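## Task

Same rack with twelve drive blanks in three rows of four. Press every protruding blank fully home so that it stops and clicks into place, but skip the bottom-row blank that is fourth counting from the right when facing the rack (the leftmost one in that row) and leave it untouched. The rack is loose: tipping it beyond a slight amount is a failure, and it must finish where it began.

## Robot and tools

Robot: two arms, left_arm and right_arm, each with a two-finger gripper and a wrist camera. Bases (scene frame): left_arm near (-0.002, +0.296, 0) m, right_arm near (+0.009, -0.228, 0) m. A bolted camera stand is behind the arms. Nothing may fall off the table or be left off it.

Frame: the scene frame has its origin at table-top height, midway between the nominal bases; +x points out over the table, +z up, and left_arm sits on the +y side (this does not match image left/right). Reported end_effector_position (m) and end_effector_quat_wxyz are in this frame. The position is the point between the finger pads, about 1 cm short of the tips; fingers point along the gripper's +z and close along its y. Readings can be off by a few cm, more at long reach.

Row format (used by execute_actions and move): one flat list of 14 numbers covering both arms: dx, dy, dz, rx, ry, rz, opening for left_arm, then the same seven for right_arm. Always send all 14. The six pose numbers are offsets, not poses: they are measured along scene axes from that arm's Hand target at the start of the action or move, with rotation about the Hand target's position. Scale: 1.0 = 0.6 m for dx, dy, dz and 180 degrees for rx, ry, rz (together one rotation vector); range -1 to 1. A translation longer than 1.0 is shortened. Repeating an offset moves the arm again. Sending six zeros re-asks for the current Hand target. Opening is absolute: +1 fully open (0.093 m), -1 closed; a 0 is a real command, so resend the current value to keep a gripper as is.

execute_actions(actions, cameras): actions is a list of actions; each action is up to 15 rows, one per 1/30 s step, and a short table repeats its final row. All rows of one action count from the same start pose. An empty list returns images and the full state. cameras: names list, ["all"], or [] (unknown names invalidate the call).

move(target, speed, blend, opening_speed, grip_force, blocking, cameras): straight-line path toward one row or a list of up to 15 rows, all offsets counted from the same Hand targets (not chained). speed: m/s, 0.002 to 2.9, default 0.25, one value or one per target; rotation capped at twice that in rad/s. blend: metres of corner rounding per target, 0 means stop at each. opening_speed: per second on the -1..+1 scale, at least 0.2. grip_force: newtons per pad, 10 to 50, stays set; lower values close slowly. blocking=false returns early while the move continues. Paths do not avoid obstacles or the other arm; faster moves lag, stray and hit harder, and a target set further beyond the contact presses harder. Avoid routing near an arm's own base, which can flip its shoulder posture.

wait(seconds 0 to 10): runs the scene with commands held. stop(): brakes a running move. zoom_image(camera, region [x0,y0,x1,y1] pixels, at most 504x504) on cam_head_left, cam_head_right, cam_left_wrist or cam_right_wrist (each 896x504), using the latest images. read_manual(section="licences") only returns licence text. finished_scene(scene 1 or 2) ends the scene irreversibly; the rack must already stay correct without the robot.

Results: robot state per arm, Hand target (last commanded pose after clipping; next offsets start from it), end_effector_position/quat, Joint positions (last entry gripper opening in m), Joint torques (positive toward larger joint angle, first three wrap at ±28 N m), Joint velocities (may be omitted when all are within noise), grip_measured (+1 open, -1 closed; pads meet near -0.94), Tool commands, motor temperatures, step readings of position for action calls. A move adds a "move:" line: done (within 10 mm and 2 degrees), off_target, moving, held, fault, plus limits such as paced (pose clipped) or held (steps withheld). Done does not tell you whether anything is touched.

Control notes: orientation commands are clipped to 40 degrees from the measured orientation each step. Friction and gravity leave the gripper short, low or tilted; small moves may not happen or go sideways, so check position and tilt after each move and correct. A blocked arm keeps pushing until commanded back past its gripper; end every press that way. Hot motors (MOTOR HOT at 75 °C, fault fold at 90 °C) come from holding, stretching or pushing against unreachable poses.

For this job: press blanks with the fingertips or closed gripper at low speed, a short distance past the latch, then retract. Never press the excluded blank. Push straight in so the rack neither slides nor tips; consider bracing it with the other arm. Avoid hits, slams, hard pushes, contact between the arms (including closing one gripper on the other), and strain on the wrist camera cables.

Each tool is called after "Emit:" as name(argument=value, ...), one argument or row to a line, values as JSON.

## Session

Emit:
execute_actions(
  actions=[],
)

Scene clock: 0.00 s.
left_arm: end_effector_position=(+0.1851, +0.1273, +0.0619) grip_measured=+1.000 end_effector_quat_wxyz=(+0.466, -0.015, +0.873, -0.147) | right_arm: end_effector_position=(+0.2524, -0.1247, +0.2171) grip_measured=+1.000 end_effector_quat_wxyz=(+0.543, +0.211, +0.811, +0.041)
Joint positions: left_arm=[-1.214 0.947 0.187 -0.025 -0.739 -0.917 0.093] | right_arm=[0.955 0.907 0.738 -0.648 0.98 1.054 0.093]
Joint velocities: within noise
Joint torques (N m): no reading
Motor temperatures (°C): left_arm=[24 29 32 32 27 27 29] | right_arm=[29 29 36 31 27 28 29]
Heat: left arm: 32 °C; right arm: 36 °C.
Hand target: left_arm +0.1874, +0.1247, +0.0684; +0.472, -0.020, +0.868, -0.152 | right_arm +0.2526, -0.1239, +0.2201; +0.544, +0.213, +0.810, +0.045
Tool commands: left_gripper/opening=+1.0 right_gripper/opening=+1.0
camera_calibration:
cam_left_wrist: T_world_to_cam=[[-0.0983936, -0.949442, 0.298126, 0.120109], [-0.856718, -0.0716042, -0.51079, 0.240223], [0.506313, -0.305668, -0.806359, 0.0816119], [0, 0, 0, 1]] pos_world=[0.1763, 0.156183, 0.152705]
cam_right_wrist: T_world_to_cam=[[-0.272875, -0.92262, -0.272601, 0.0116634], [-0.677708, 0.38546, -0.626204, 0.394726], [0.682825, 0.0138683, -0.73045, 0.0747097], [0, 0, 0, 1]] pos_world=[0.219678, -0.142427, 0.30493]

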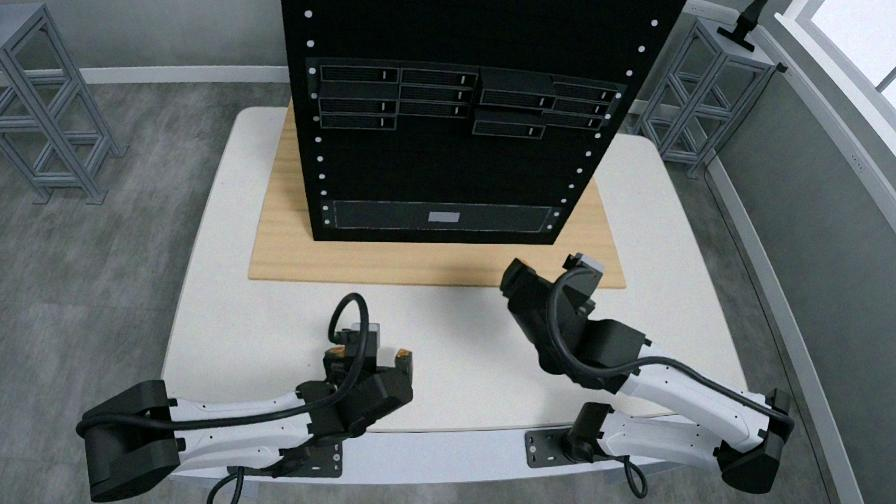

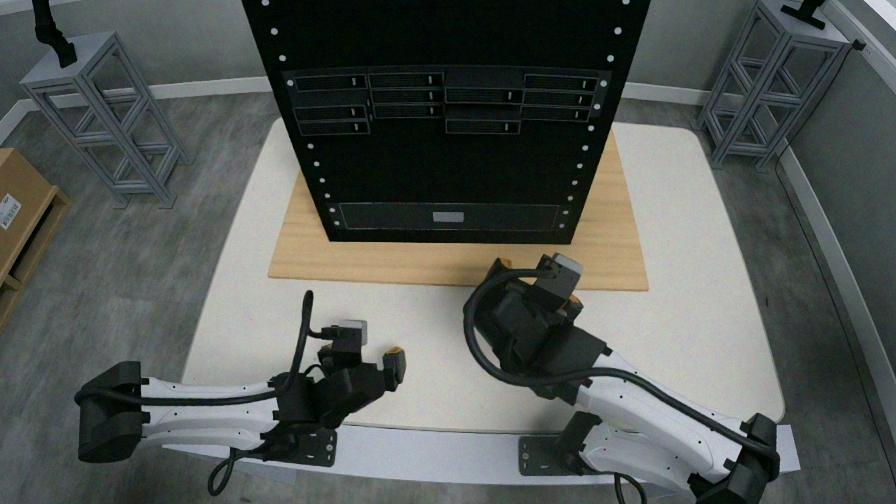

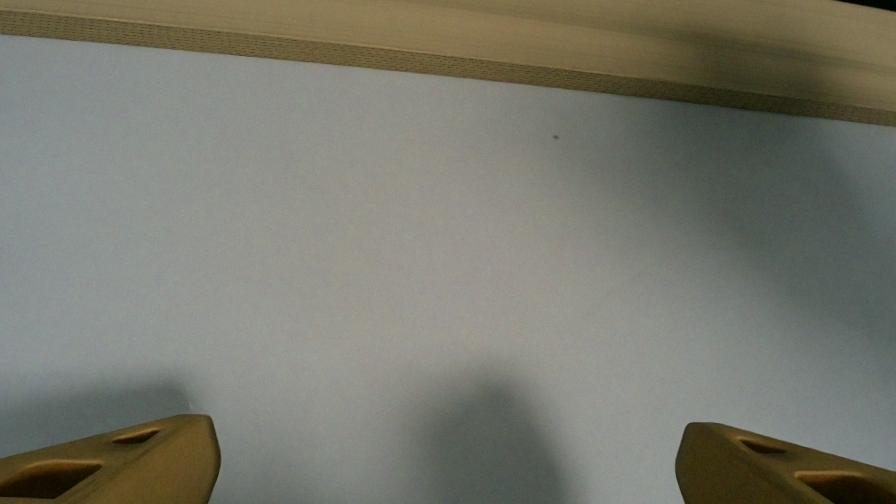

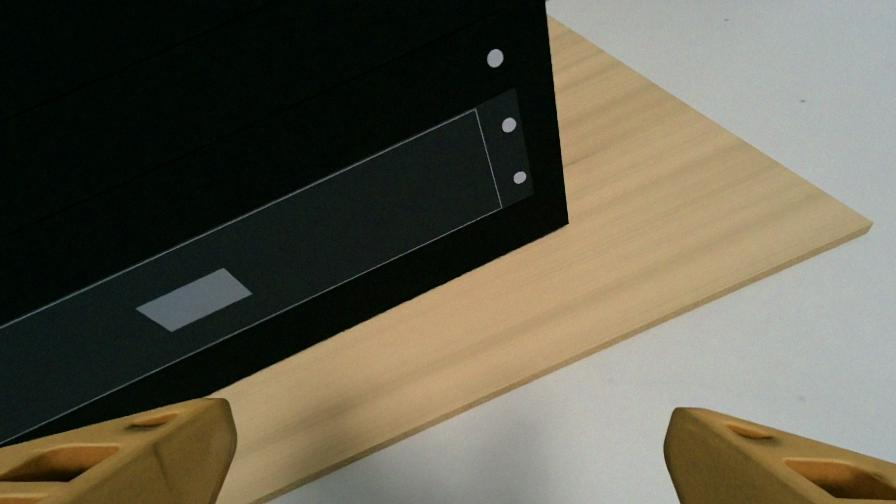

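Emit:
zoom_image(
  camera="cam_head_left",
  region=[300, 50, 630, 160],
)

Emit:
zoom_image(
  camera="cam_head_right",
  region=[280, 50, 620, 160],
)

Scaled by 1.527 from the camera's 896x504 image, which has a finer 1280x720 frame.

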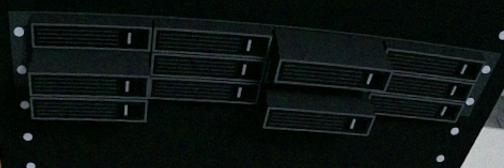

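Scaled by 1.482 from the camera's 896x504 image, which has a finer 1280x720 frame.

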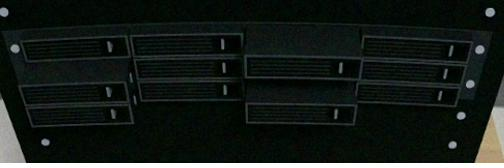

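Emit:
move(
  target=[
    [0.06,0.05,0.35,0.06,-0.05,0.03,-1,0.0,0.08,0.25,-0.1021,-0.0122,0.0954,-1],
    [0.188,0.1005,0.565,0.087,-0.0711,0.0453,-1,0.079,0.1565,0.35,-0.1021,-0.0122,0.0954,-1],
  ],
  blend=[0.05,0],
  speed=0.25,
  cameras=["cam_left_wrist","cam_right_wrist"],
)

Scene clock: 27.83 s.
left_arm: end_effector_position=(+0.2984, +0.1843, +0.3964) grip_measured=-0.980 end_effector_quat_wxyz=(+0.565, +0.001, +0.825, +0.002) | right_arm: end_effector_position=(+0.2982, -0.0315, +0.4279) grip_measured=-0.986 end_effector_quat_wxyz=(+0.577, +0.002, +0.817, -0.003)
Joint positions: left_arm=[-0.676 1.121 1.464 -0.802 -0.612 -0.272 0] | right_arm=[0.984 1.393 1.798 -0.985 0.913 0.476 0]
Joint torques (N m): left_arm=[0.23 -1.63 8.83 1.77 -0.15 0.04] | right_arm=[-0.87 -2.74 8.05 1.44 0.18 0.02]
Heat: left arm: 36 °C; right arm: 40 °C.
Hand target: left_arm +0.3001, +0.1850, +0.4074; +0.573, +0.000, +0.820, +0.000 | right_arm +0.3001, -0.0300, +0.4301; +0.573, +0.000, +0.819, +0.000
Off the commanded pose: left_arm 0.011 m, 1 deg | right_arm 0.003 m, 1 deg.
move: off_target (left_arm)
camera_calibration:
cam_left_wrist: T_world_to_cam=[[0.00625245, -0.999632, 0.0263888, 0.171404], [-0.716413, -0.0228887, -0.697301, 0.535296], [0.697649, -0.0145455, -0.716292, 0.164922], [0, 0, 0, 1]] pos_world=[0.267364, 0.185992, 0.486872]
cam_right_wrist: T_world_to_cam=[[0.0190585, -0.999385, 0.0294315, -0.0511735], [-0.698311, -0.0343725, -0.714969, 0.552905], [0.71554, -0.00692615, -0.698537, 0.172071], [0, 0, 0, 1]] pos_world=[0.263951, -0.0309455, 0.517014]
Images, in order (width x height): cam_left_wrist 896x504, cam_right_wrist 896x504.

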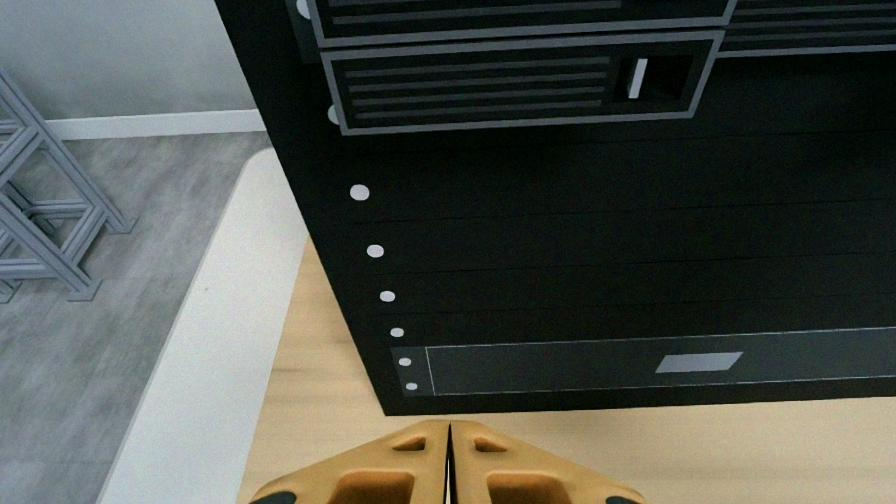

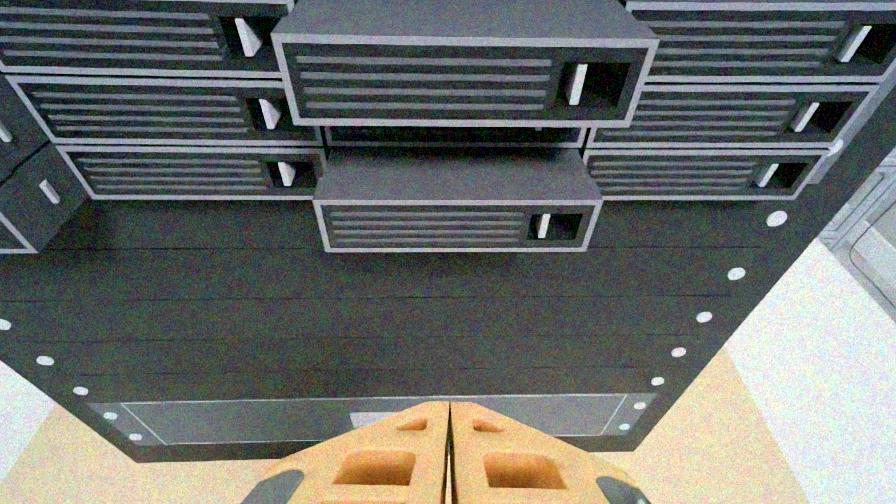

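Emit:
move(
  target=[
    [0.0,-0.03,0.095,0,0,0,-1,0.0,-0.006,0.065,0,0,0,-1],
    [0.108,-0.03,0.095,0,0,0,-1,0.108,-0.006,0.065,0,0,0,-1],
  ],
  blend=[0.02,0],
  speed=0.15,
  cameras=["cam_left_wrist","cam_right_wrist"],
)

Scene clock: 48.17 s.
left_arm: end_effector_position=(+0.3628, +0.1664, +0.4512) grip_measured=-0.980 end_effector_quat_wxyz=(+0.558, +0.002, +0.830, +0.005) | right_arm: end_effector_position=(+0.3619, -0.0363, +0.4633) grip_measured=-0.986 end_effector_quat_wxyz=(+0.568, -0.001, +0.823, -0.011)
Joint positions: left_arm=[-0.572 1.471 1.974 -0.951 -0.519 -0.224 0] | right_arm=[0.78 1.628 2.189 -1.06 0.738 0.331 0]
Joint torques (N m): left_arm=[0.27 -4.46 8.09 1.93 -0.05 0.06] | right_arm=[-0.72 -4.33 7.43 1.92 0.05 0]
Motor temperatures (°C): left_arm=[24 29 39 36 27 27 29] | right_arm=[29 30 44 34 27 28 29]
Heat: left arm: 39 °C; right arm: 44 °C.
Hand target: left_arm +0.3650, +0.1670, +0.4643; +0.573, +0.000, +0.820, -0.001 | right_arm +0.3649, -0.0336, +0.4690; +0.573, +0.000, +0.819, +0.000
Off the commanded pose: left_arm 0.013 m, 2 deg | right_arm 0.007 m, 1 deg.
move: off_target (left_arm)
camera_calibration:
cam_left_wrist: T_world_to_cam=[[0.00883452, -0.999754, 0.0203611, 0.153467], [-0.727084, -0.0204012, -0.686245, 0.617722], [0.686492, -0.00874159, -0.727085, 0.166958], [0, 0, 0, 1]] pos_world=[0.333165, 0.167491, 0.542176]
cam_right_wrist: T_world_to_cam=[[0.0157765, -0.998861, 0.045039, -0.0641893], [-0.712514, -0.0428328, -0.70035, 0.620537], [0.701481, -0.0210418, -0.712378, 0.162201], [0, 0, 0, 1]] pos_world=[0.329373, -0.0341238, 0.553033]
Images, in order (width x height): cam_left_wrist 896x504, cam_right_wrist 896x504.

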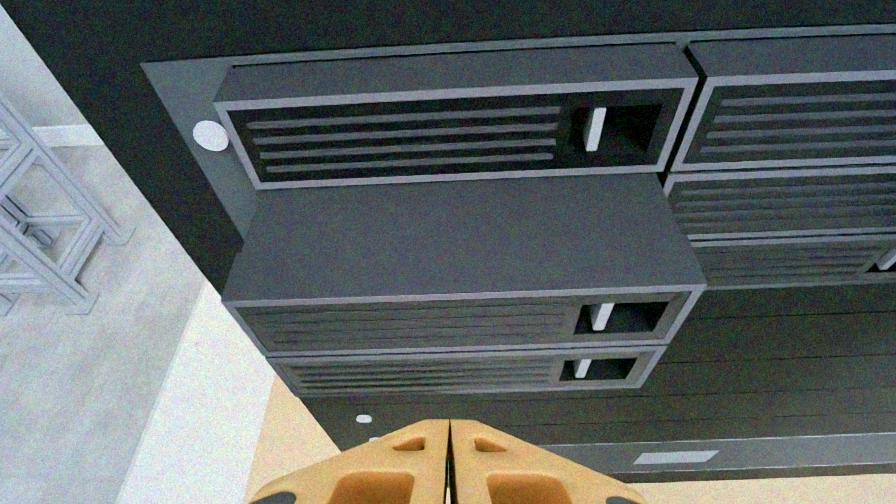

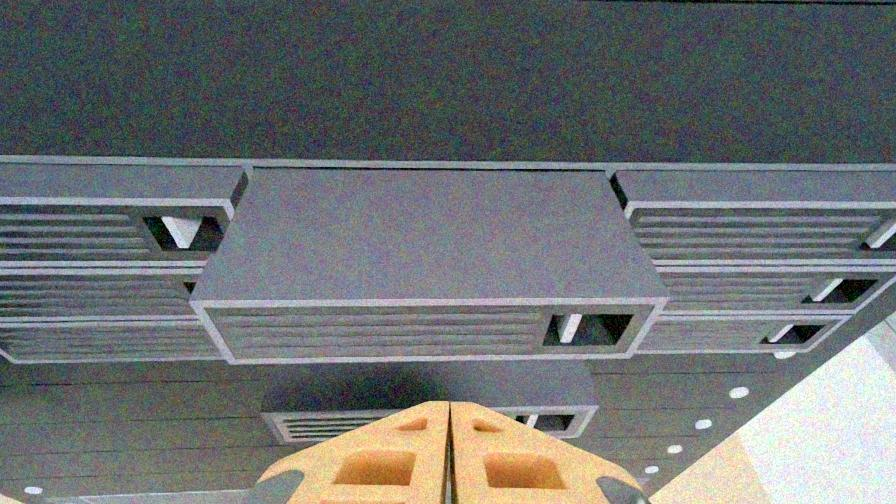

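Emit:
move(
  target=[0.033,-0.006,0.002,0,0,0,-1,0.024,0.005,0.007,0,0,0,-1],
  speed=0.08,
  cameras=["cam_left_wrist","cam_right_wrist"],
)

Scene clock: 57.87 s.
left_arm: end_effector_position=(+0.3813, +0.1633, +0.4538) grip_measured=-0.980 end_effector_quat_wxyz=(+0.559, +0.001, +0.829, +0.003) | right_arm: end_effector_position=(+0.3765, -0.0319, +0.4724) grip_measured=-0.986 end_effector_quat_wxyz=(+0.575, +0.003, +0.818, -0.003)
Joint positions: left_arm=[-0.544 1.537 2.041 -0.943 -0.494 -0.211 0] | right_arm=[0.754 1.692 2.287 -1.059 0.713 0.315 0]
Joint torques (N m): left_arm=[0.35 -4.67 8.17 1.91 -0.07 0.03] | right_arm=[-0.95 -4.42 7.23 1.71 0.11 -0.01]
Heat: left arm: 40 °C; right arm: 44 °C.
Hand target: left_arm +0.3847, +0.1635, +0.4656; +0.573, +0.000, +0.820, +0.000 | right_arm +0.3793, -0.0305, +0.4733; +0.573, +0.000, +0.819, +0.000
Off the commanded pose: left_arm 0.012 m, 2 deg | right_arm 0.003 m, 1 deg.
move: off_target (left_arm)
camera_calibration:
cam_left_wrist: T_world_to_cam=[[0.00877128, -0.999694, 0.0231449, 0.148852], [-0.725085, -0.0222973, -0.688298, 0.633409], [0.688603, -0.0107448, -0.725059, 0.15467], [0, 0, 0, 1]] pos_world=[0.351464, 0.164592, 0.544674]
cam_right_wrist: T_world_to_cam=[[0.0172666, -0.999447, 0.0284244, -0.0532041], [-0.70095, -0.0323726, -0.712475, 0.639167], [0.713001, -0.00762202, -0.701121, 0.149352], [0, 0, 0, 1]] pos_world=[0.342455, -0.0313448, 0.561617]
Images, in order (width x height): cam_left_wrist 896x504, cam_right_wrist 896x504.

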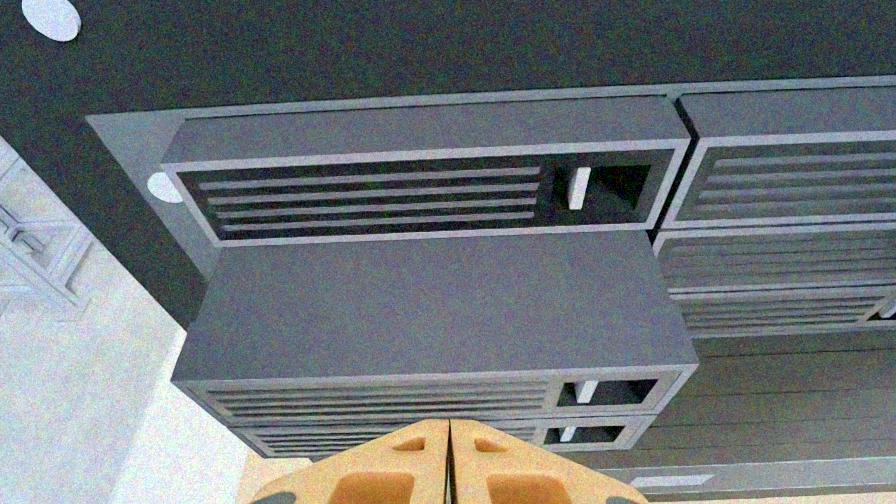

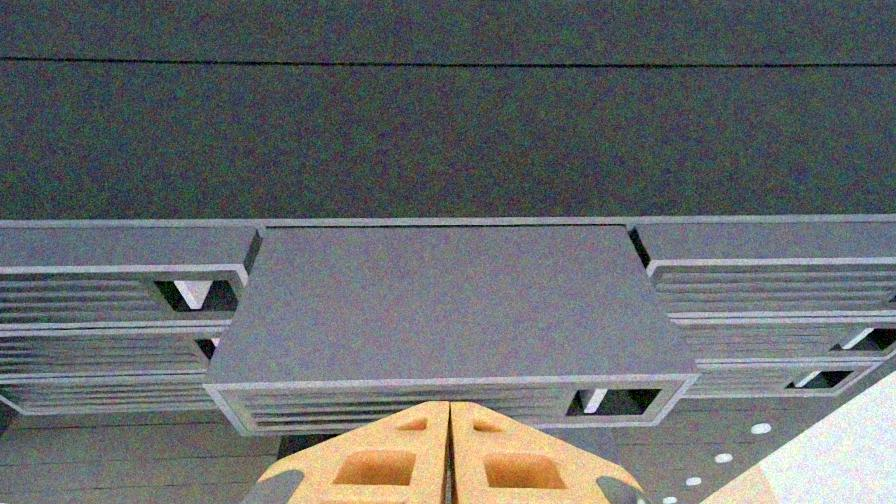

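Emit:
move(
  target=[0.0,0.001,-0.007,0,0,0,-1,-0.003,0.001,-0.009,0,0,0,-1],
  speed=0.05,
  cameras=["cam_left_wrist","cam_right_wrist"],
)

Scene clock: 66.57 s.
left_arm: end_effector_position=(+0.3826, +0.1621, +0.4570) grip_measured=-0.980 end_effector_quat_wxyz=(+0.565, +0.000, +0.825, -0.001) | right_arm: end_effector_position=(+0.3787, -0.0297, +0.4642) grip_measured=-0.986 end_effector_quat_wxyz=(+0.569, -0.001, +0.822, -0.009)
Joint positions: left_arm=[-0.544 1.537 2.041 -0.927 -0.491 -0.211 0] | right_arm=[0.754 1.692 2.26 -1.052 0.713 0.314 0]
Joint torques (N m): left_arm=[0.4 -5.79 5.09 1.99 -0.07 0.07] | right_arm=[-0.35 -6.53 4.72 1.89 0.12 0]
Heat: left arm: 40 °C; right arm: 43 °C.
Hand target: left_arm +0.3847, +0.1641, +0.4614; +0.573, +0.000, +0.820, +0.000 | right_arm +0.3775, -0.0299, +0.4678; +0.573, +0.000, +0.819, +0.000
Off the commanded pose: left_arm 0.005 m, 1 deg | right_arm 0.004 m, 1 deg.
move: done
camera_calibration:
cam_left_wrist: T_world_to_cam=[[0.00579444, -0.999467, 0.0321249, 0.144581], [-0.71579, -0.0265788, -0.69781, 0.63804], [0.698292, -0.0189513, -0.715562, 0.149366], [0, 0, 0, 1]] pos_world=[0.351564, 0.164293, 0.547467]
cam_right_wrist: T_world_to_cam=[[0.0183, -0.998949, 0.0420174, -0.0575082], [-0.711211, -0.0425431, -0.701691, 0.633629], [0.702741, -0.0170423, -0.711242, 0.150305], [0, 0, 0, 1]] pos_world=[0.346071, -0.0279297, 0.553931]
Images, in order (width x height): cam_left_wrist 896x504, cam_right_wrist 896x504.

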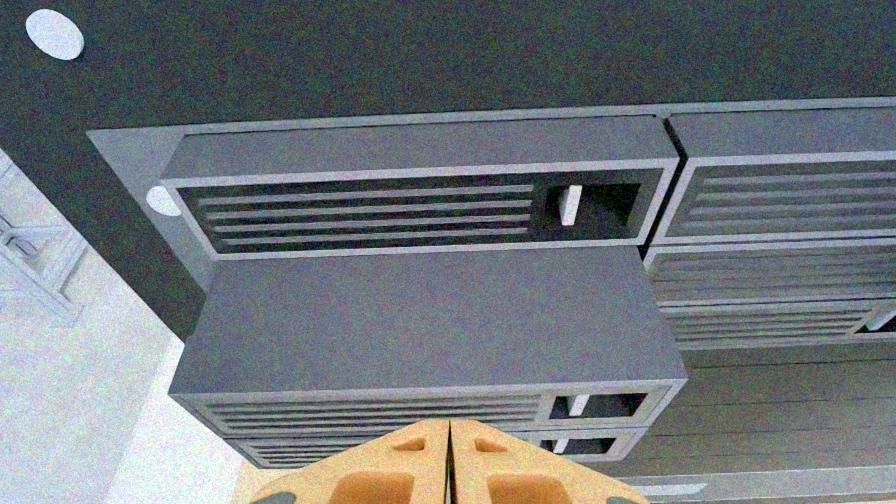

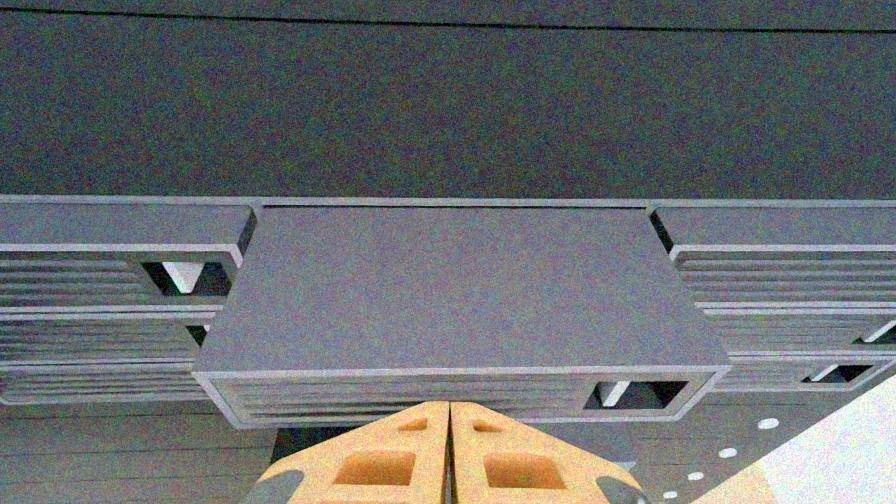

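Emit:
move(
  target=[0.0,0.0,-0.012,0,0,0,-1,-0.004,0.0,0.0,0,0,0,-1],
  speed=0.05,
  cameras=["cam_left_wrist"],
)

Scene clock: 73.27 s.
left_arm: end_effector_position=(+0.3893, +0.1581, +0.4405) grip_measured=-0.980 end_effector_quat_wxyz=(+0.556, +0.003, +0.831, +0.004) | right_arm: end_effector_position=(+0.3792, -0.0293, +0.4621) grip_measured=-0.986 end_effector_quat_wxyz=(+0.567, -0.002, +0.823, -0.011)
Joint positions: left_arm=[-0.544 1.537 1.98 -0.89 -0.491 -0.211 0] | right_arm=[0.754 1.692 2.254 -1.052 0.713 0.314 0]
Joint torques (N m): left_arm=[0.5 -8.47 5.35 1.97 -0.1 0.05] | right_arm=[0.16 -7.08 4.56 1.91 0.18 0.07]
Heat: left arm: 39 °C; right arm: 42 °C.
Hand target: left_arm +0.3847, +0.1641, +0.4543; +0.573, -0.001, +0.820, +0.000 | right_arm +0.3751, -0.0299, +0.4678; +0.573, +0.000, +0.819, +0.000
Off the commanded pose: left_arm 0.016 m, 2 deg | right_arm 0.007 m, 1 deg.
move: off_target (left_arm)
camera_calibration:
cam_left_wrist: T_world_to_cam=[[0.00635932, -0.999789, 0.0195522, 0.146473], [-0.730337, -0.0179994, -0.68285, 0.628896], [0.683057, -0.00993721, -0.730297, 0.143776], [0, 0, 0, 1]] pos_world=[0.360168, 0.159191, 0.531577]
Images, in order (width x height): cam_left_wrist 896x504.

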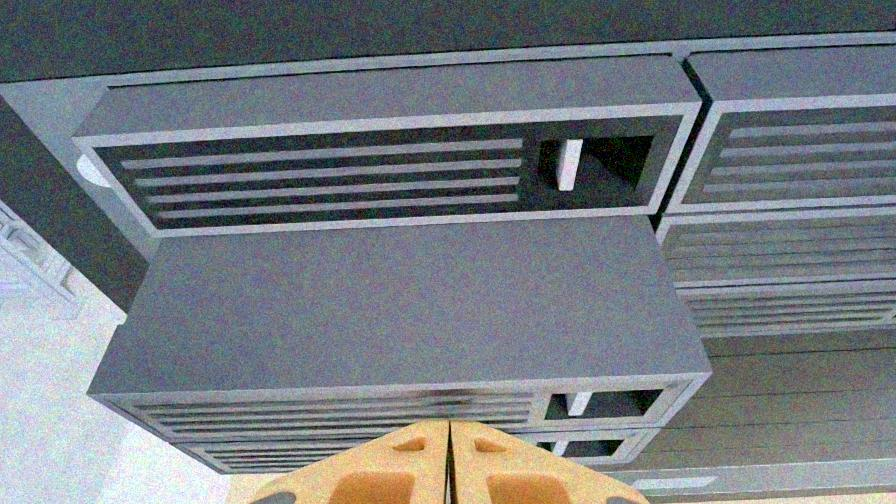

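Emit:
move(
  target=[
    [-0.032,0.0,0.0,0,0,0,-1,0,0,0,0,0,0,-1],
    [-0.025,0.004,0.009,0,0,0,-1,0,0,0,0,0,0,-1],
  ],
  speed=0.05,
  cameras=["cam_left_wrist"],
)

Scene clock: 81.30 s.
left_arm: end_effector_position=(+0.3720, +0.1619, +0.4449) grip_measured=-0.980 end_effector_quat_wxyz=(+0.559, +0.006, +0.829, +0.004) | right_arm: end_effector_position=(+0.3792, -0.0293, +0.4621) grip_measured=-0.986 end_effector_quat_wxyz=(+0.567, -0.002, +0.823, -0.011)
Joint positions: left_arm=[-0.565 1.482 1.945 -0.905 -0.507 -0.211 0] | right_arm=[0.754 1.692 2.254 -1.052 0.713 0.314 0]
Joint torques (N m): left_arm=[0.47 -5.74 8.21 1.75 -0.11 -0.03] | right_arm=[0.03 -7.15 4.56 1.9 0.18 0.06]
Heat: left arm: 39 °C; right arm: 42 °C.
Hand target: left_arm +0.3698, +0.1664, +0.4595; +0.573, +0.000, +0.820, +0.000 | right_arm +0.3751, -0.0299, +0.4678; +0.573, +0.000, +0.819, +0.000
Off the commanded pose: left_arm 0.016 m, 2 deg | right_arm 0.007 m, 1 deg.
move: off_target (left_arm)
camera_calibration:
cam_left_wrist: T_world_to_cam=[[0.000820422, -0.999872, 0.015981, 0.154026], [-0.725243, -0.0115978, -0.688396, 0.618875], [0.688493, -0.0110254, -0.725159, 0.15474], [0, 0, 0, 1]] pos_world=[0.342171, 0.16289, 0.53578]
Images, in order (width x height): cam_left_wrist 896x504.

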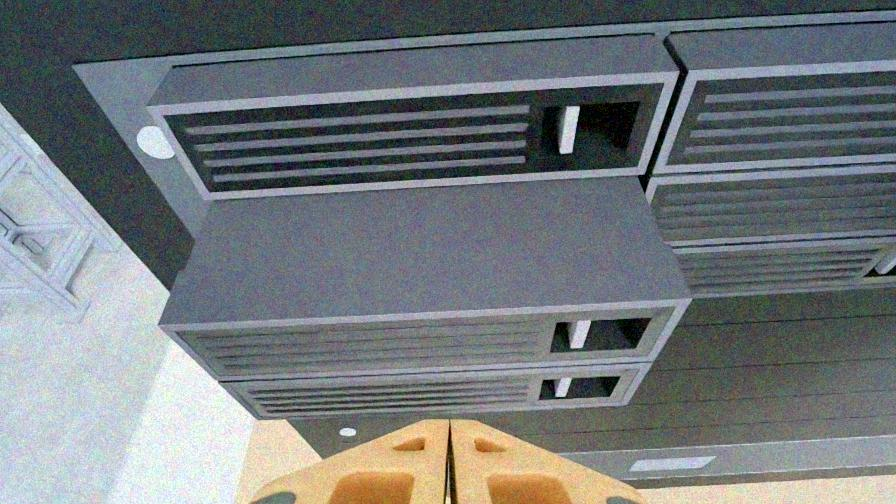

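Emit:
move(
  target=[0.006,0.003,0.009,0,0,0,-1,0,0,0,0,0,0,-1],
  speed=0.05,
  cameras=["cam_left_wrist"],
)

Scene clock: 89.00 s.
left_arm: end_effector_position=(+0.3712, +0.1674, +0.4574) grip_measured=-0.980 end_effector_quat_wxyz=(+0.566, +0.000, +0.824, +0.000) | right_arm: end_effector_position=(+0.3792, -0.0293, +0.4621) grip_measured=-0.986 end_effector_quat_wxyz=(+0.567, -0.002, +0.823, -0.011)
Joint positions: left_arm=[-0.551 1.491 1.998 -0.928 -0.499 -0.211 0] | right_arm=[0.754 1.692 2.254 -1.052 0.713 0.314 0]
Joint torques (N m): left_arm=[0.38 -4.1 8.03 1.82 -0.05 0] | right_arm=[0.12 -7.1 4.55 1.93 0.14 0.05]
Motor temperatures (°C): left_arm=[24 31 39 38 27 27 29] | right_arm=[29 35 41 37 27 27 29]
Heat: left arm: 39 °C; right arm: 41 °C.
Hand target: left_arm +0.3733, +0.1683, +0.4651; +0.573, -0.001, +0.820, +0.000 | right_arm +0.3751, -0.0299, +0.4678; +0.573, +0.000, +0.819, +0.000
Off the commanded pose: left_arm 0.008 m, 1 deg | right_arm 0.007 m, 1 deg.
move: done
camera_calibration:
cam_left_wrist: T_world_to_cam=[[0.00660509, -0.999521, 0.0302259, 0.150511], [-0.713738, -0.0258829, -0.699935, 0.630288], [0.700382, -0.0169503, -0.713567, 0.155777], [0, 0, 0, 1]] pos_world=[0.339763, 0.169393, 0.547769]
Images, in order (width x height): cam_left_wrist 896x504.

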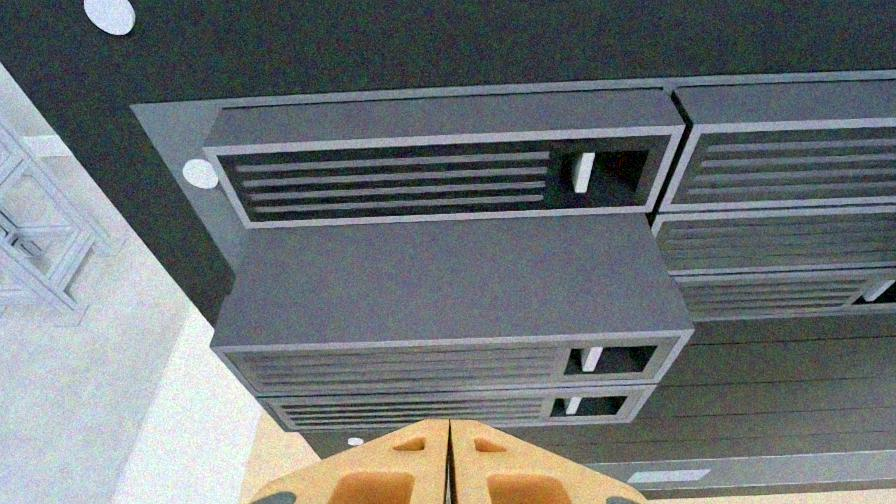

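Emit:
move(
  target=[0.025,-0.004,-0.005,0,0,0,-1,0,0,0,0,0,0,-1],
  speed=0.08,
  cameras=["cam_left_wrist"],
)

Scene clock: 95.00 s.
left_arm: end_effector_position=(+0.3845, +0.1657, +0.4494) grip_measured=-0.980 end_effector_quat_wxyz=(+0.558, +0.001, +0.830, +0.004) | right_arm: end_effector_position=(+0.3792, -0.0293, +0.4621) grip_measured=-0.986 end_effector_quat_wxyz=(+0.567, -0.002, +0.823, -0.011)
Joint positions: left_arm=[-0.53 1.53 2.014 -0.922 -0.48 -0.205 0] | right_arm=[0.754 1.692 2.254 -1.052 0.713 0.314 0]
Joint torques (N m): left_arm=[0.28 -4.59 8.2 1.96 -0.05 0.03] | right_arm=[0.18 -7.06 4.53 1.92 0.17 0.05]
Heat: left arm: 40 °C; right arm: 41 °C.
Hand target: left_arm +0.3883, +0.1658, +0.4619; +0.573, +0.000, +0.820, +0.000 | right_arm +0.3751, -0.0299, +0.4678; +0.573, +0.000, +0.819, +0.000
Off the commanded pose: left_arm 0.013 m, 2 deg | right_arm 0.007 m, 1 deg.
move: off_target (left_arm)
camera_calibration:
cam_left_wrist: T_world_to_cam=[[0.00853244, -0.999715, 0.0222786, 0.151877], [-0.727087, -0.0214977, -0.686209, 0.632417], [0.686492, -0.0103434, -0.727063, 0.151002], [0, 0, 0, 1]] pos_world=[0.354865, 0.166991, 0.540375]
Images, in order (width x height): cam_left_wrist 896x504.

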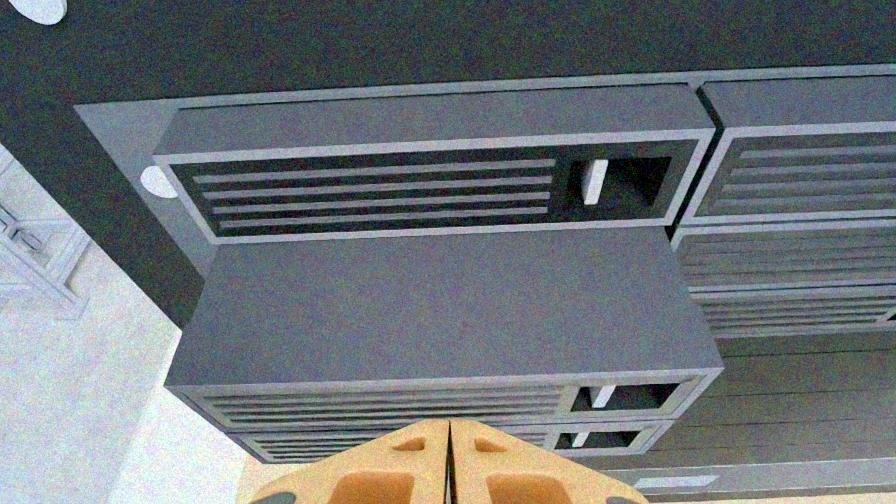

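Emit:
move(
  target=[0.028,0.0,0.001,0,0,0,-1,0.035,0,0.004,0,0,0,-1],
  speed=0.06,
  cameras=["cam_left_wrist","cam_right_wrist"],
)

Scene clock: 99.97 s.
left_arm: end_effector_position=(+0.4011, +0.1658, +0.4511) grip_measured=-0.980 end_effector_quat_wxyz=(+0.559, +0.000, +0.829, +0.003) | right_arm: end_effector_position=(+0.3919, -0.0324, +0.4667) grip_measured=-0.986 end_effector_quat_wxyz=(+0.570, +0.001, +0.822, -0.008)
Joint positions: left_arm=[-0.501 1.585 2.07 -0.915 -0.454 -0.193 0] | right_arm=[0.717 1.729 2.311 -1.049 0.681 0.294 0]
Joint torques (N m): left_arm=[0.39 -5.11 8.35 1.93 -0.02 0.05] | right_arm=[-0.92 -4.85 7.39 1.91 0.11 -0.01]
Heat: left arm: 40 °C; right arm: 41 °C.
Hand target: left_arm +0.4052, +0.1659, +0.4625; +0.573, +0.000, +0.820, +0.000 | right_arm +0.3961, -0.0300, +0.4702; +0.573, +0.000, +0.819, +0.000
Off the commanded pose: left_arm 0.012 m, 2 deg | right_arm 0.006 m, 1 deg.
move: off_target (left_arm)
camera_calibration:
cam_left_wrist: T_world_to_cam=[[0.00931727, -0.999647, 0.0248963, 0.150281], [-0.725314, -0.0238951, -0.688003, 0.646159], [0.688355, -0.0116473, -0.725281, 0.139469], [0, 0, 0, 1]] pos_world=[0.371264, 0.167292, 0.541972]
cam_right_wrist: T_world_to_cam=[[0.01713, -0.999108, 0.0386026, -0.0585316], [-0.709497, -0.0393499, -0.703609, 0.644979], [0.7045, -0.0153356, -0.709538, 0.141299], [0, 0, 0, 1]] pos_world=[0.359068, -0.0309326, 0.556329]
Images, in order (width x height): cam_left_wrist 896x504, cam_right_wrist 896x504.

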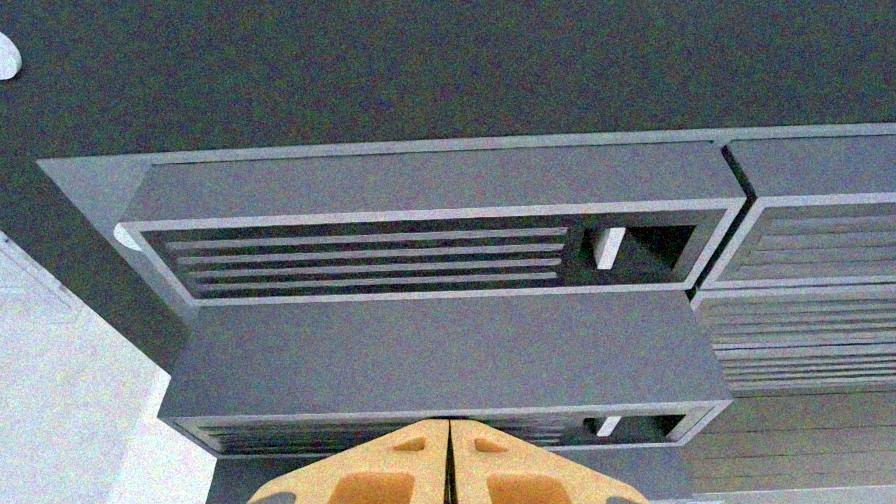

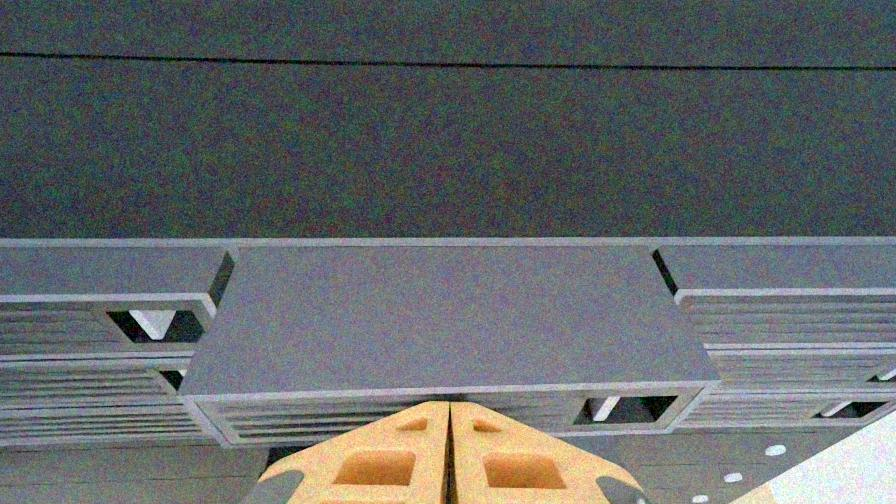

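Emit:
move(
  target=[0.025,0.0,-0.001,0,0,0,-1,0.04,0.003,0.0,0,0,0,-1],
  speed=0.06,
  cameras=["cam_left_wrist","cam_right_wrist"],
)

Scene clock: 110.63 s.
left_arm: end_effector_position=(+0.4156, +0.1663, +0.4515) grip_measured=-0.980 end_effector_quat_wxyz=(+0.560, -0.001, +0.828, +0.003) | right_arm: end_effector_position=(+0.4161, -0.0305, +0.4686) grip_measured=-0.986 end_effector_quat_wxyz=(+0.573, +0.003, +0.820, -0.007)
Joint positions: left_arm=[-0.477 1.632 2.118 -0.909 -0.434 -0.183 0] | right_arm=[0.672 1.82 2.427 -1.051 0.643 0.27 0]
Joint torques (N m): left_arm=[0.27 -5.35 8.34 1.98 -0.04 0.05] | right_arm=[-0.87 -5.31 7.24 1.9 0.02 -0.02]
Heat: left arm: 41 °C; right arm: 41 °C.
Hand target: left_arm +0.4202, +0.1658, +0.4618; +0.573, +0.000, +0.820, +0.000 | right_arm +0.4201, -0.0283, +0.4703; +0.573, +0.000, +0.819, +0.000
Off the commanded pose: left_arm 0.011 m, 2 deg | right_arm 0.005 m, 1 deg.
move: off_target (left_arm)
camera_calibration:
cam_left_wrist: T_world_to_cam=[[0.0112771, -0.999583, 0.0265701, 0.148963], [-0.723699, -0.0264953, -0.689607, 0.657499], [0.690024, -0.011452, -0.723696, 0.128387], [0, 0, 0, 1]] pos_world=[0.385561, 0.167792, 0.542371]
cam_right_wrist: T_world_to_cam=[[0.0145072, -0.999315, 0.0340339, -0.0538552], [-0.70517, -0.0343566, -0.708205, 0.663957], [0.70889, -0.0137257, -0.705186, 0.121772], [0, 0, 0, 1]] pos_world=[0.382661, -0.0293356, 0.557923]
Images, in order (width x height): cam_left_wrist 896x504, cam_right_wrist 896x504.

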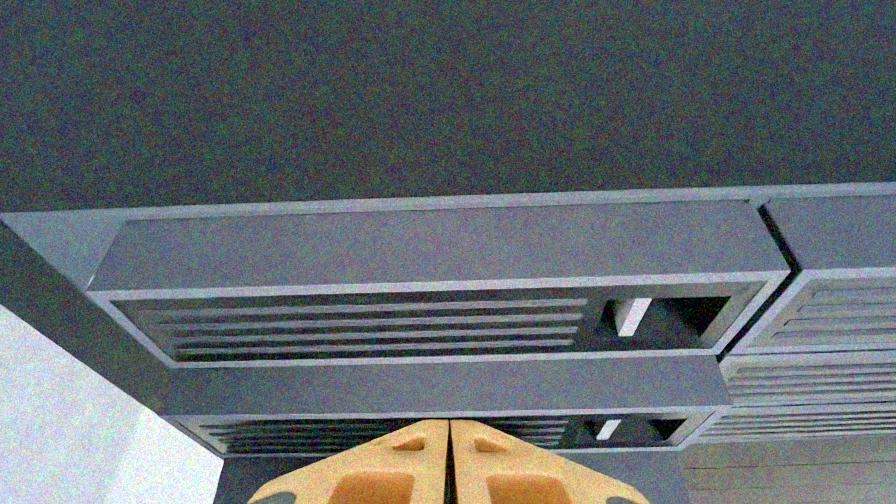

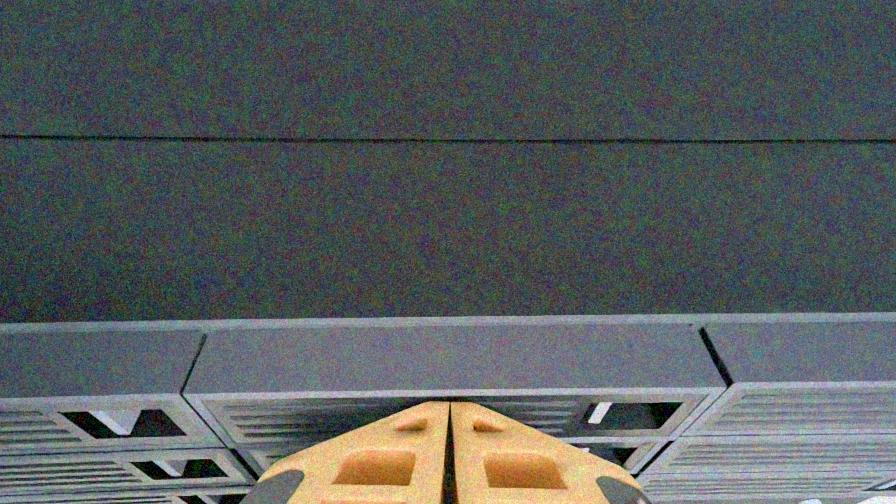

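Emit:
move(
  target=[0.019,0.0,-0.001,0,0,0,-1,0.012,0.0,0.0,0,0,0,-1],
  speed=0.05,
  cameras=["all"],
)

Scene clock: 118.90 s.
left_arm: end_effector_position=(+0.4255, +0.1668, +0.4522) grip_measured=-0.980 end_effector_quat_wxyz=(+0.561, -0.001, +0.828, +0.002) | right_arm: end_effector_position=(+0.4178, -0.0312, +0.4687) grip_measured=-0.986 end_effector_quat_wxyz=(+0.568, -0.002, +0.823, -0.008)
Joint positions: left_arm=[-0.46 1.667 2.159 -0.909 -0.419 -0.176 0] | right_arm=[0.665 1.842 2.471 -1.082 0.63 0.263 0]
Joint torques (N m): left_arm=[0.35 -5.23 8.16 1.96 -0.04 0.08] | right_arm=[-1.43 -4.72 7.09 2.12 0 -0.01]
Heat: left arm: 40 °C; right arm: 42 °C.
Hand target: left_arm +0.4315, +0.1658, +0.4614; +0.573, +0.000, +0.820, -0.001 | right_arm +0.4272, -0.0282, +0.4703; +0.573, +0.000, +0.819, +0.000
Off the commanded pose: left_arm 0.011 m, 2 deg | right_arm 0.010 m, 1 deg.
move: off_target (left_arm)
camera_calibration:
cam_left_wrist: T_world_to_cam=[[0.0114738, -0.999552, 0.0276419, 0.148872], [-0.722715, -0.0273941, -0.690603, 0.665326], [0.691051, -0.0120534, -0.722706, 0.121224], [0, 0, 0, 1]] pos_world=[0.395361, 0.168492, 0.54297]
cam_right_wrist: T_world_to_cam=[[0.0213245, -0.998926, 0.0411249, -0.0607828], [-0.712131, -0.0440478, -0.700663, 0.664333], [0.701723, -0.014345, -0.712306, 0.126995], [0, 0, 0, 1]] pos_world=[0.385273, -0.0296334, 0.558433]

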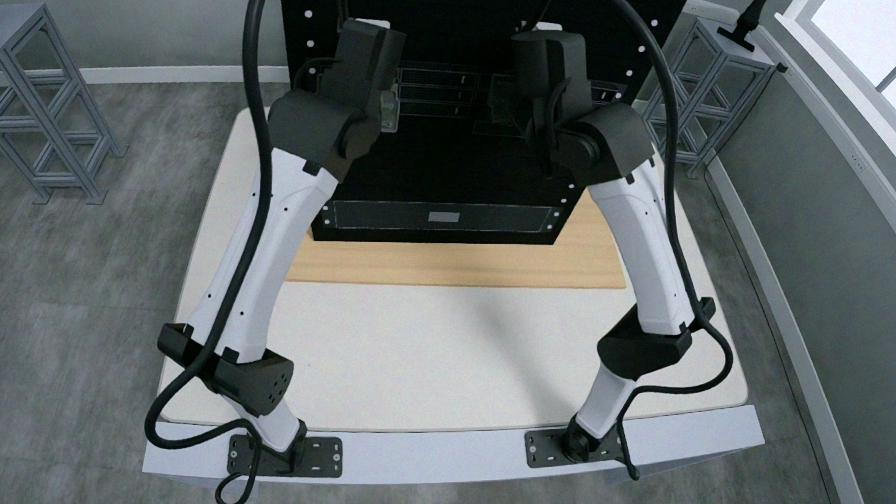

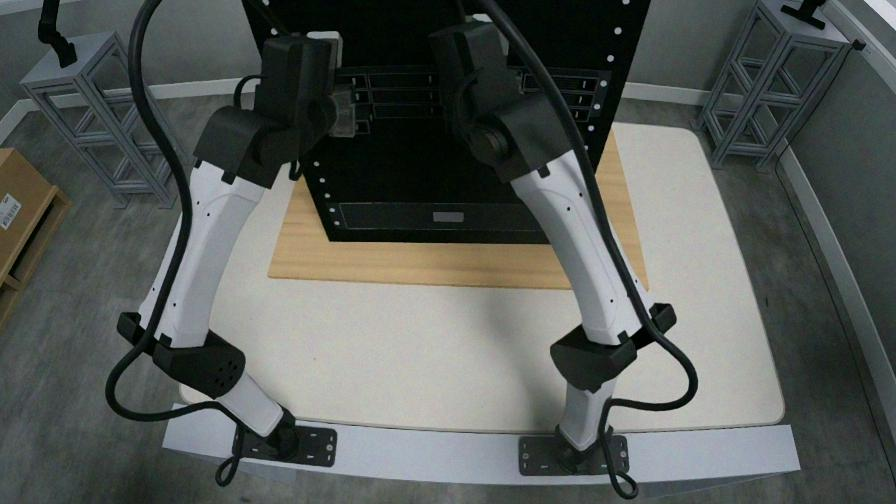

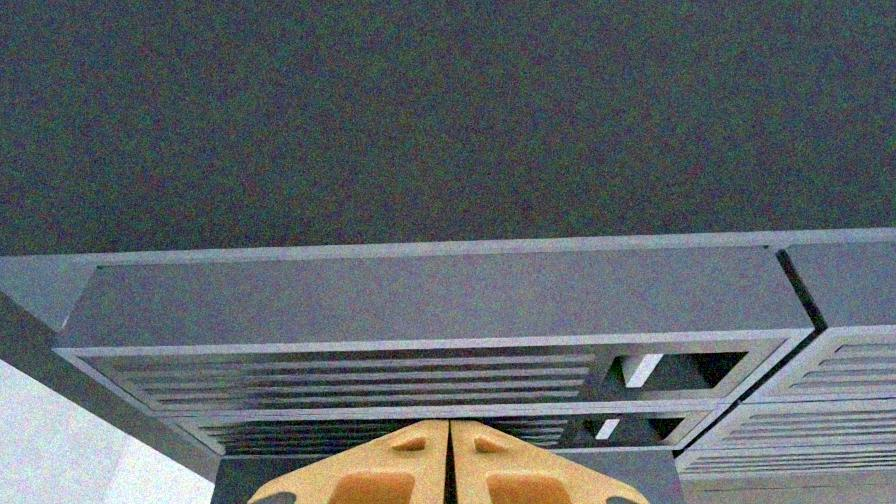

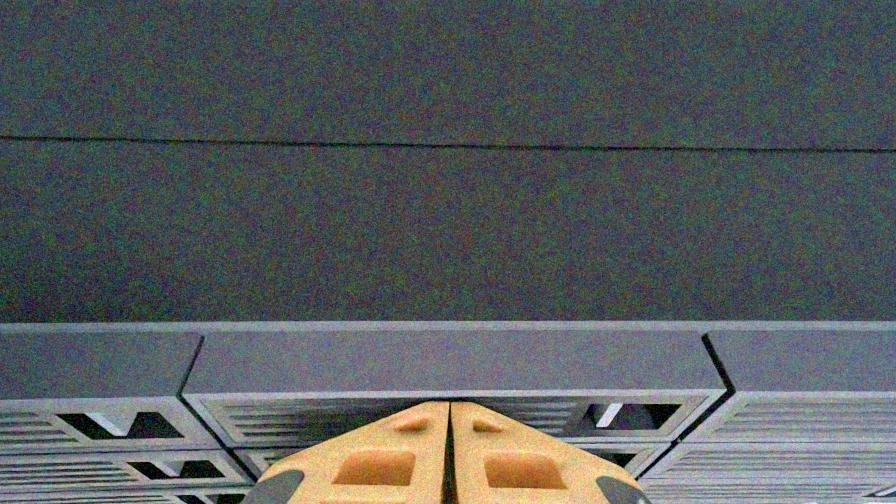

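Emit:
move(
  target=[0.027,0.0,-0.001,0,0,0,-1,0.015,0.0,0.0,0,0,0,-1],
  speed=0.04,
  cameras=["cam_left_wrist","cam_right_wrist"],
)

Scene clock: 123.37 s.
left_arm: end_effector_position=(+0.4273, +0.1670, +0.4518) grip_measured=-0.980 end_effector_quat_wxyz=(+0.550, +0.007, +0.835, +0.001) | right_arm: end_effector_position=(+0.4184, -0.0313, +0.4686) grip_measured=-0.986 end_effector_quat_wxyz=(+0.562, -0.009, +0.827, -0.007)
Joint positions: left_arm=[-0.449 1.701 2.227 -0.968 -0.393 -0.169 0] | right_arm=[0.658 1.867 2.527 -1.124 0.61 0.256 0]
Joint torques (N m): left_arm=[1.05 -3.43 7.34 2.5 -0.09 0.05] | right_arm=[-2.47 -4.03 6.48 2.39 0.09 -0.03]
Heat: left arm: 41 °C; right arm: 42 °C.
Hand target: left_arm +0.4478, +0.1658, +0.4607; +0.573, +0.000, +0.820, -0.001 | right_arm +0.4363, -0.0281, +0.4702; +0.573, +0.000, +0.819, +0.000
Off the commanded pose: left_arm 0.022 m, 3 deg | right_arm 0.018 m, 2 deg.
move: off_target (left_arm, right_arm)
camera_calibration:
cam_left_wrist: T_world_to_cam=[[-0.00301964, -0.999799, 0.019836, 0.158784], [-0.740881, -0.0110858, -0.671545, 0.662808], [0.671629, -0.0167239, -0.740698, 0.136924], [0, 0, 0, 1]] pos_world=[0.399579, 0.16839, 0.543375]
cam_right_wrist: T_world_to_cam=[[0.0352894, -0.998205, 0.0483853, -0.0699795], [-0.721617, -0.0589464, -0.689779, 0.663013], [0.691393, -0.0105738, -0.722402, 0.135698], [0, 0, 0, 1]] pos_world=[0.38709, -0.0293369, 0.558746]
Images, in order (width x height): cam_left_wrist 896x504, cam_right_wrist 896x504.

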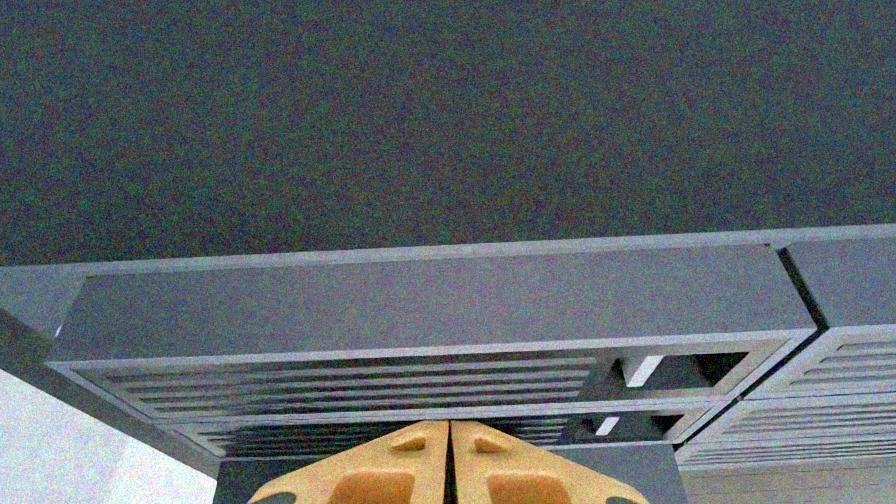

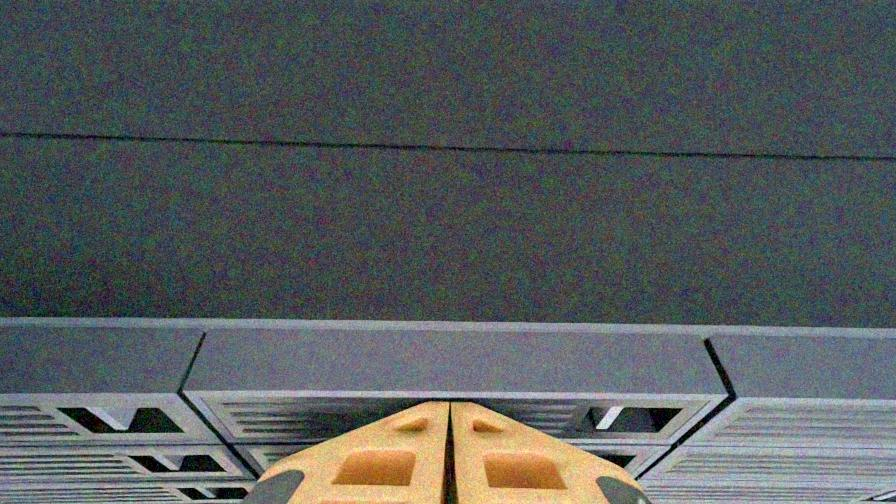

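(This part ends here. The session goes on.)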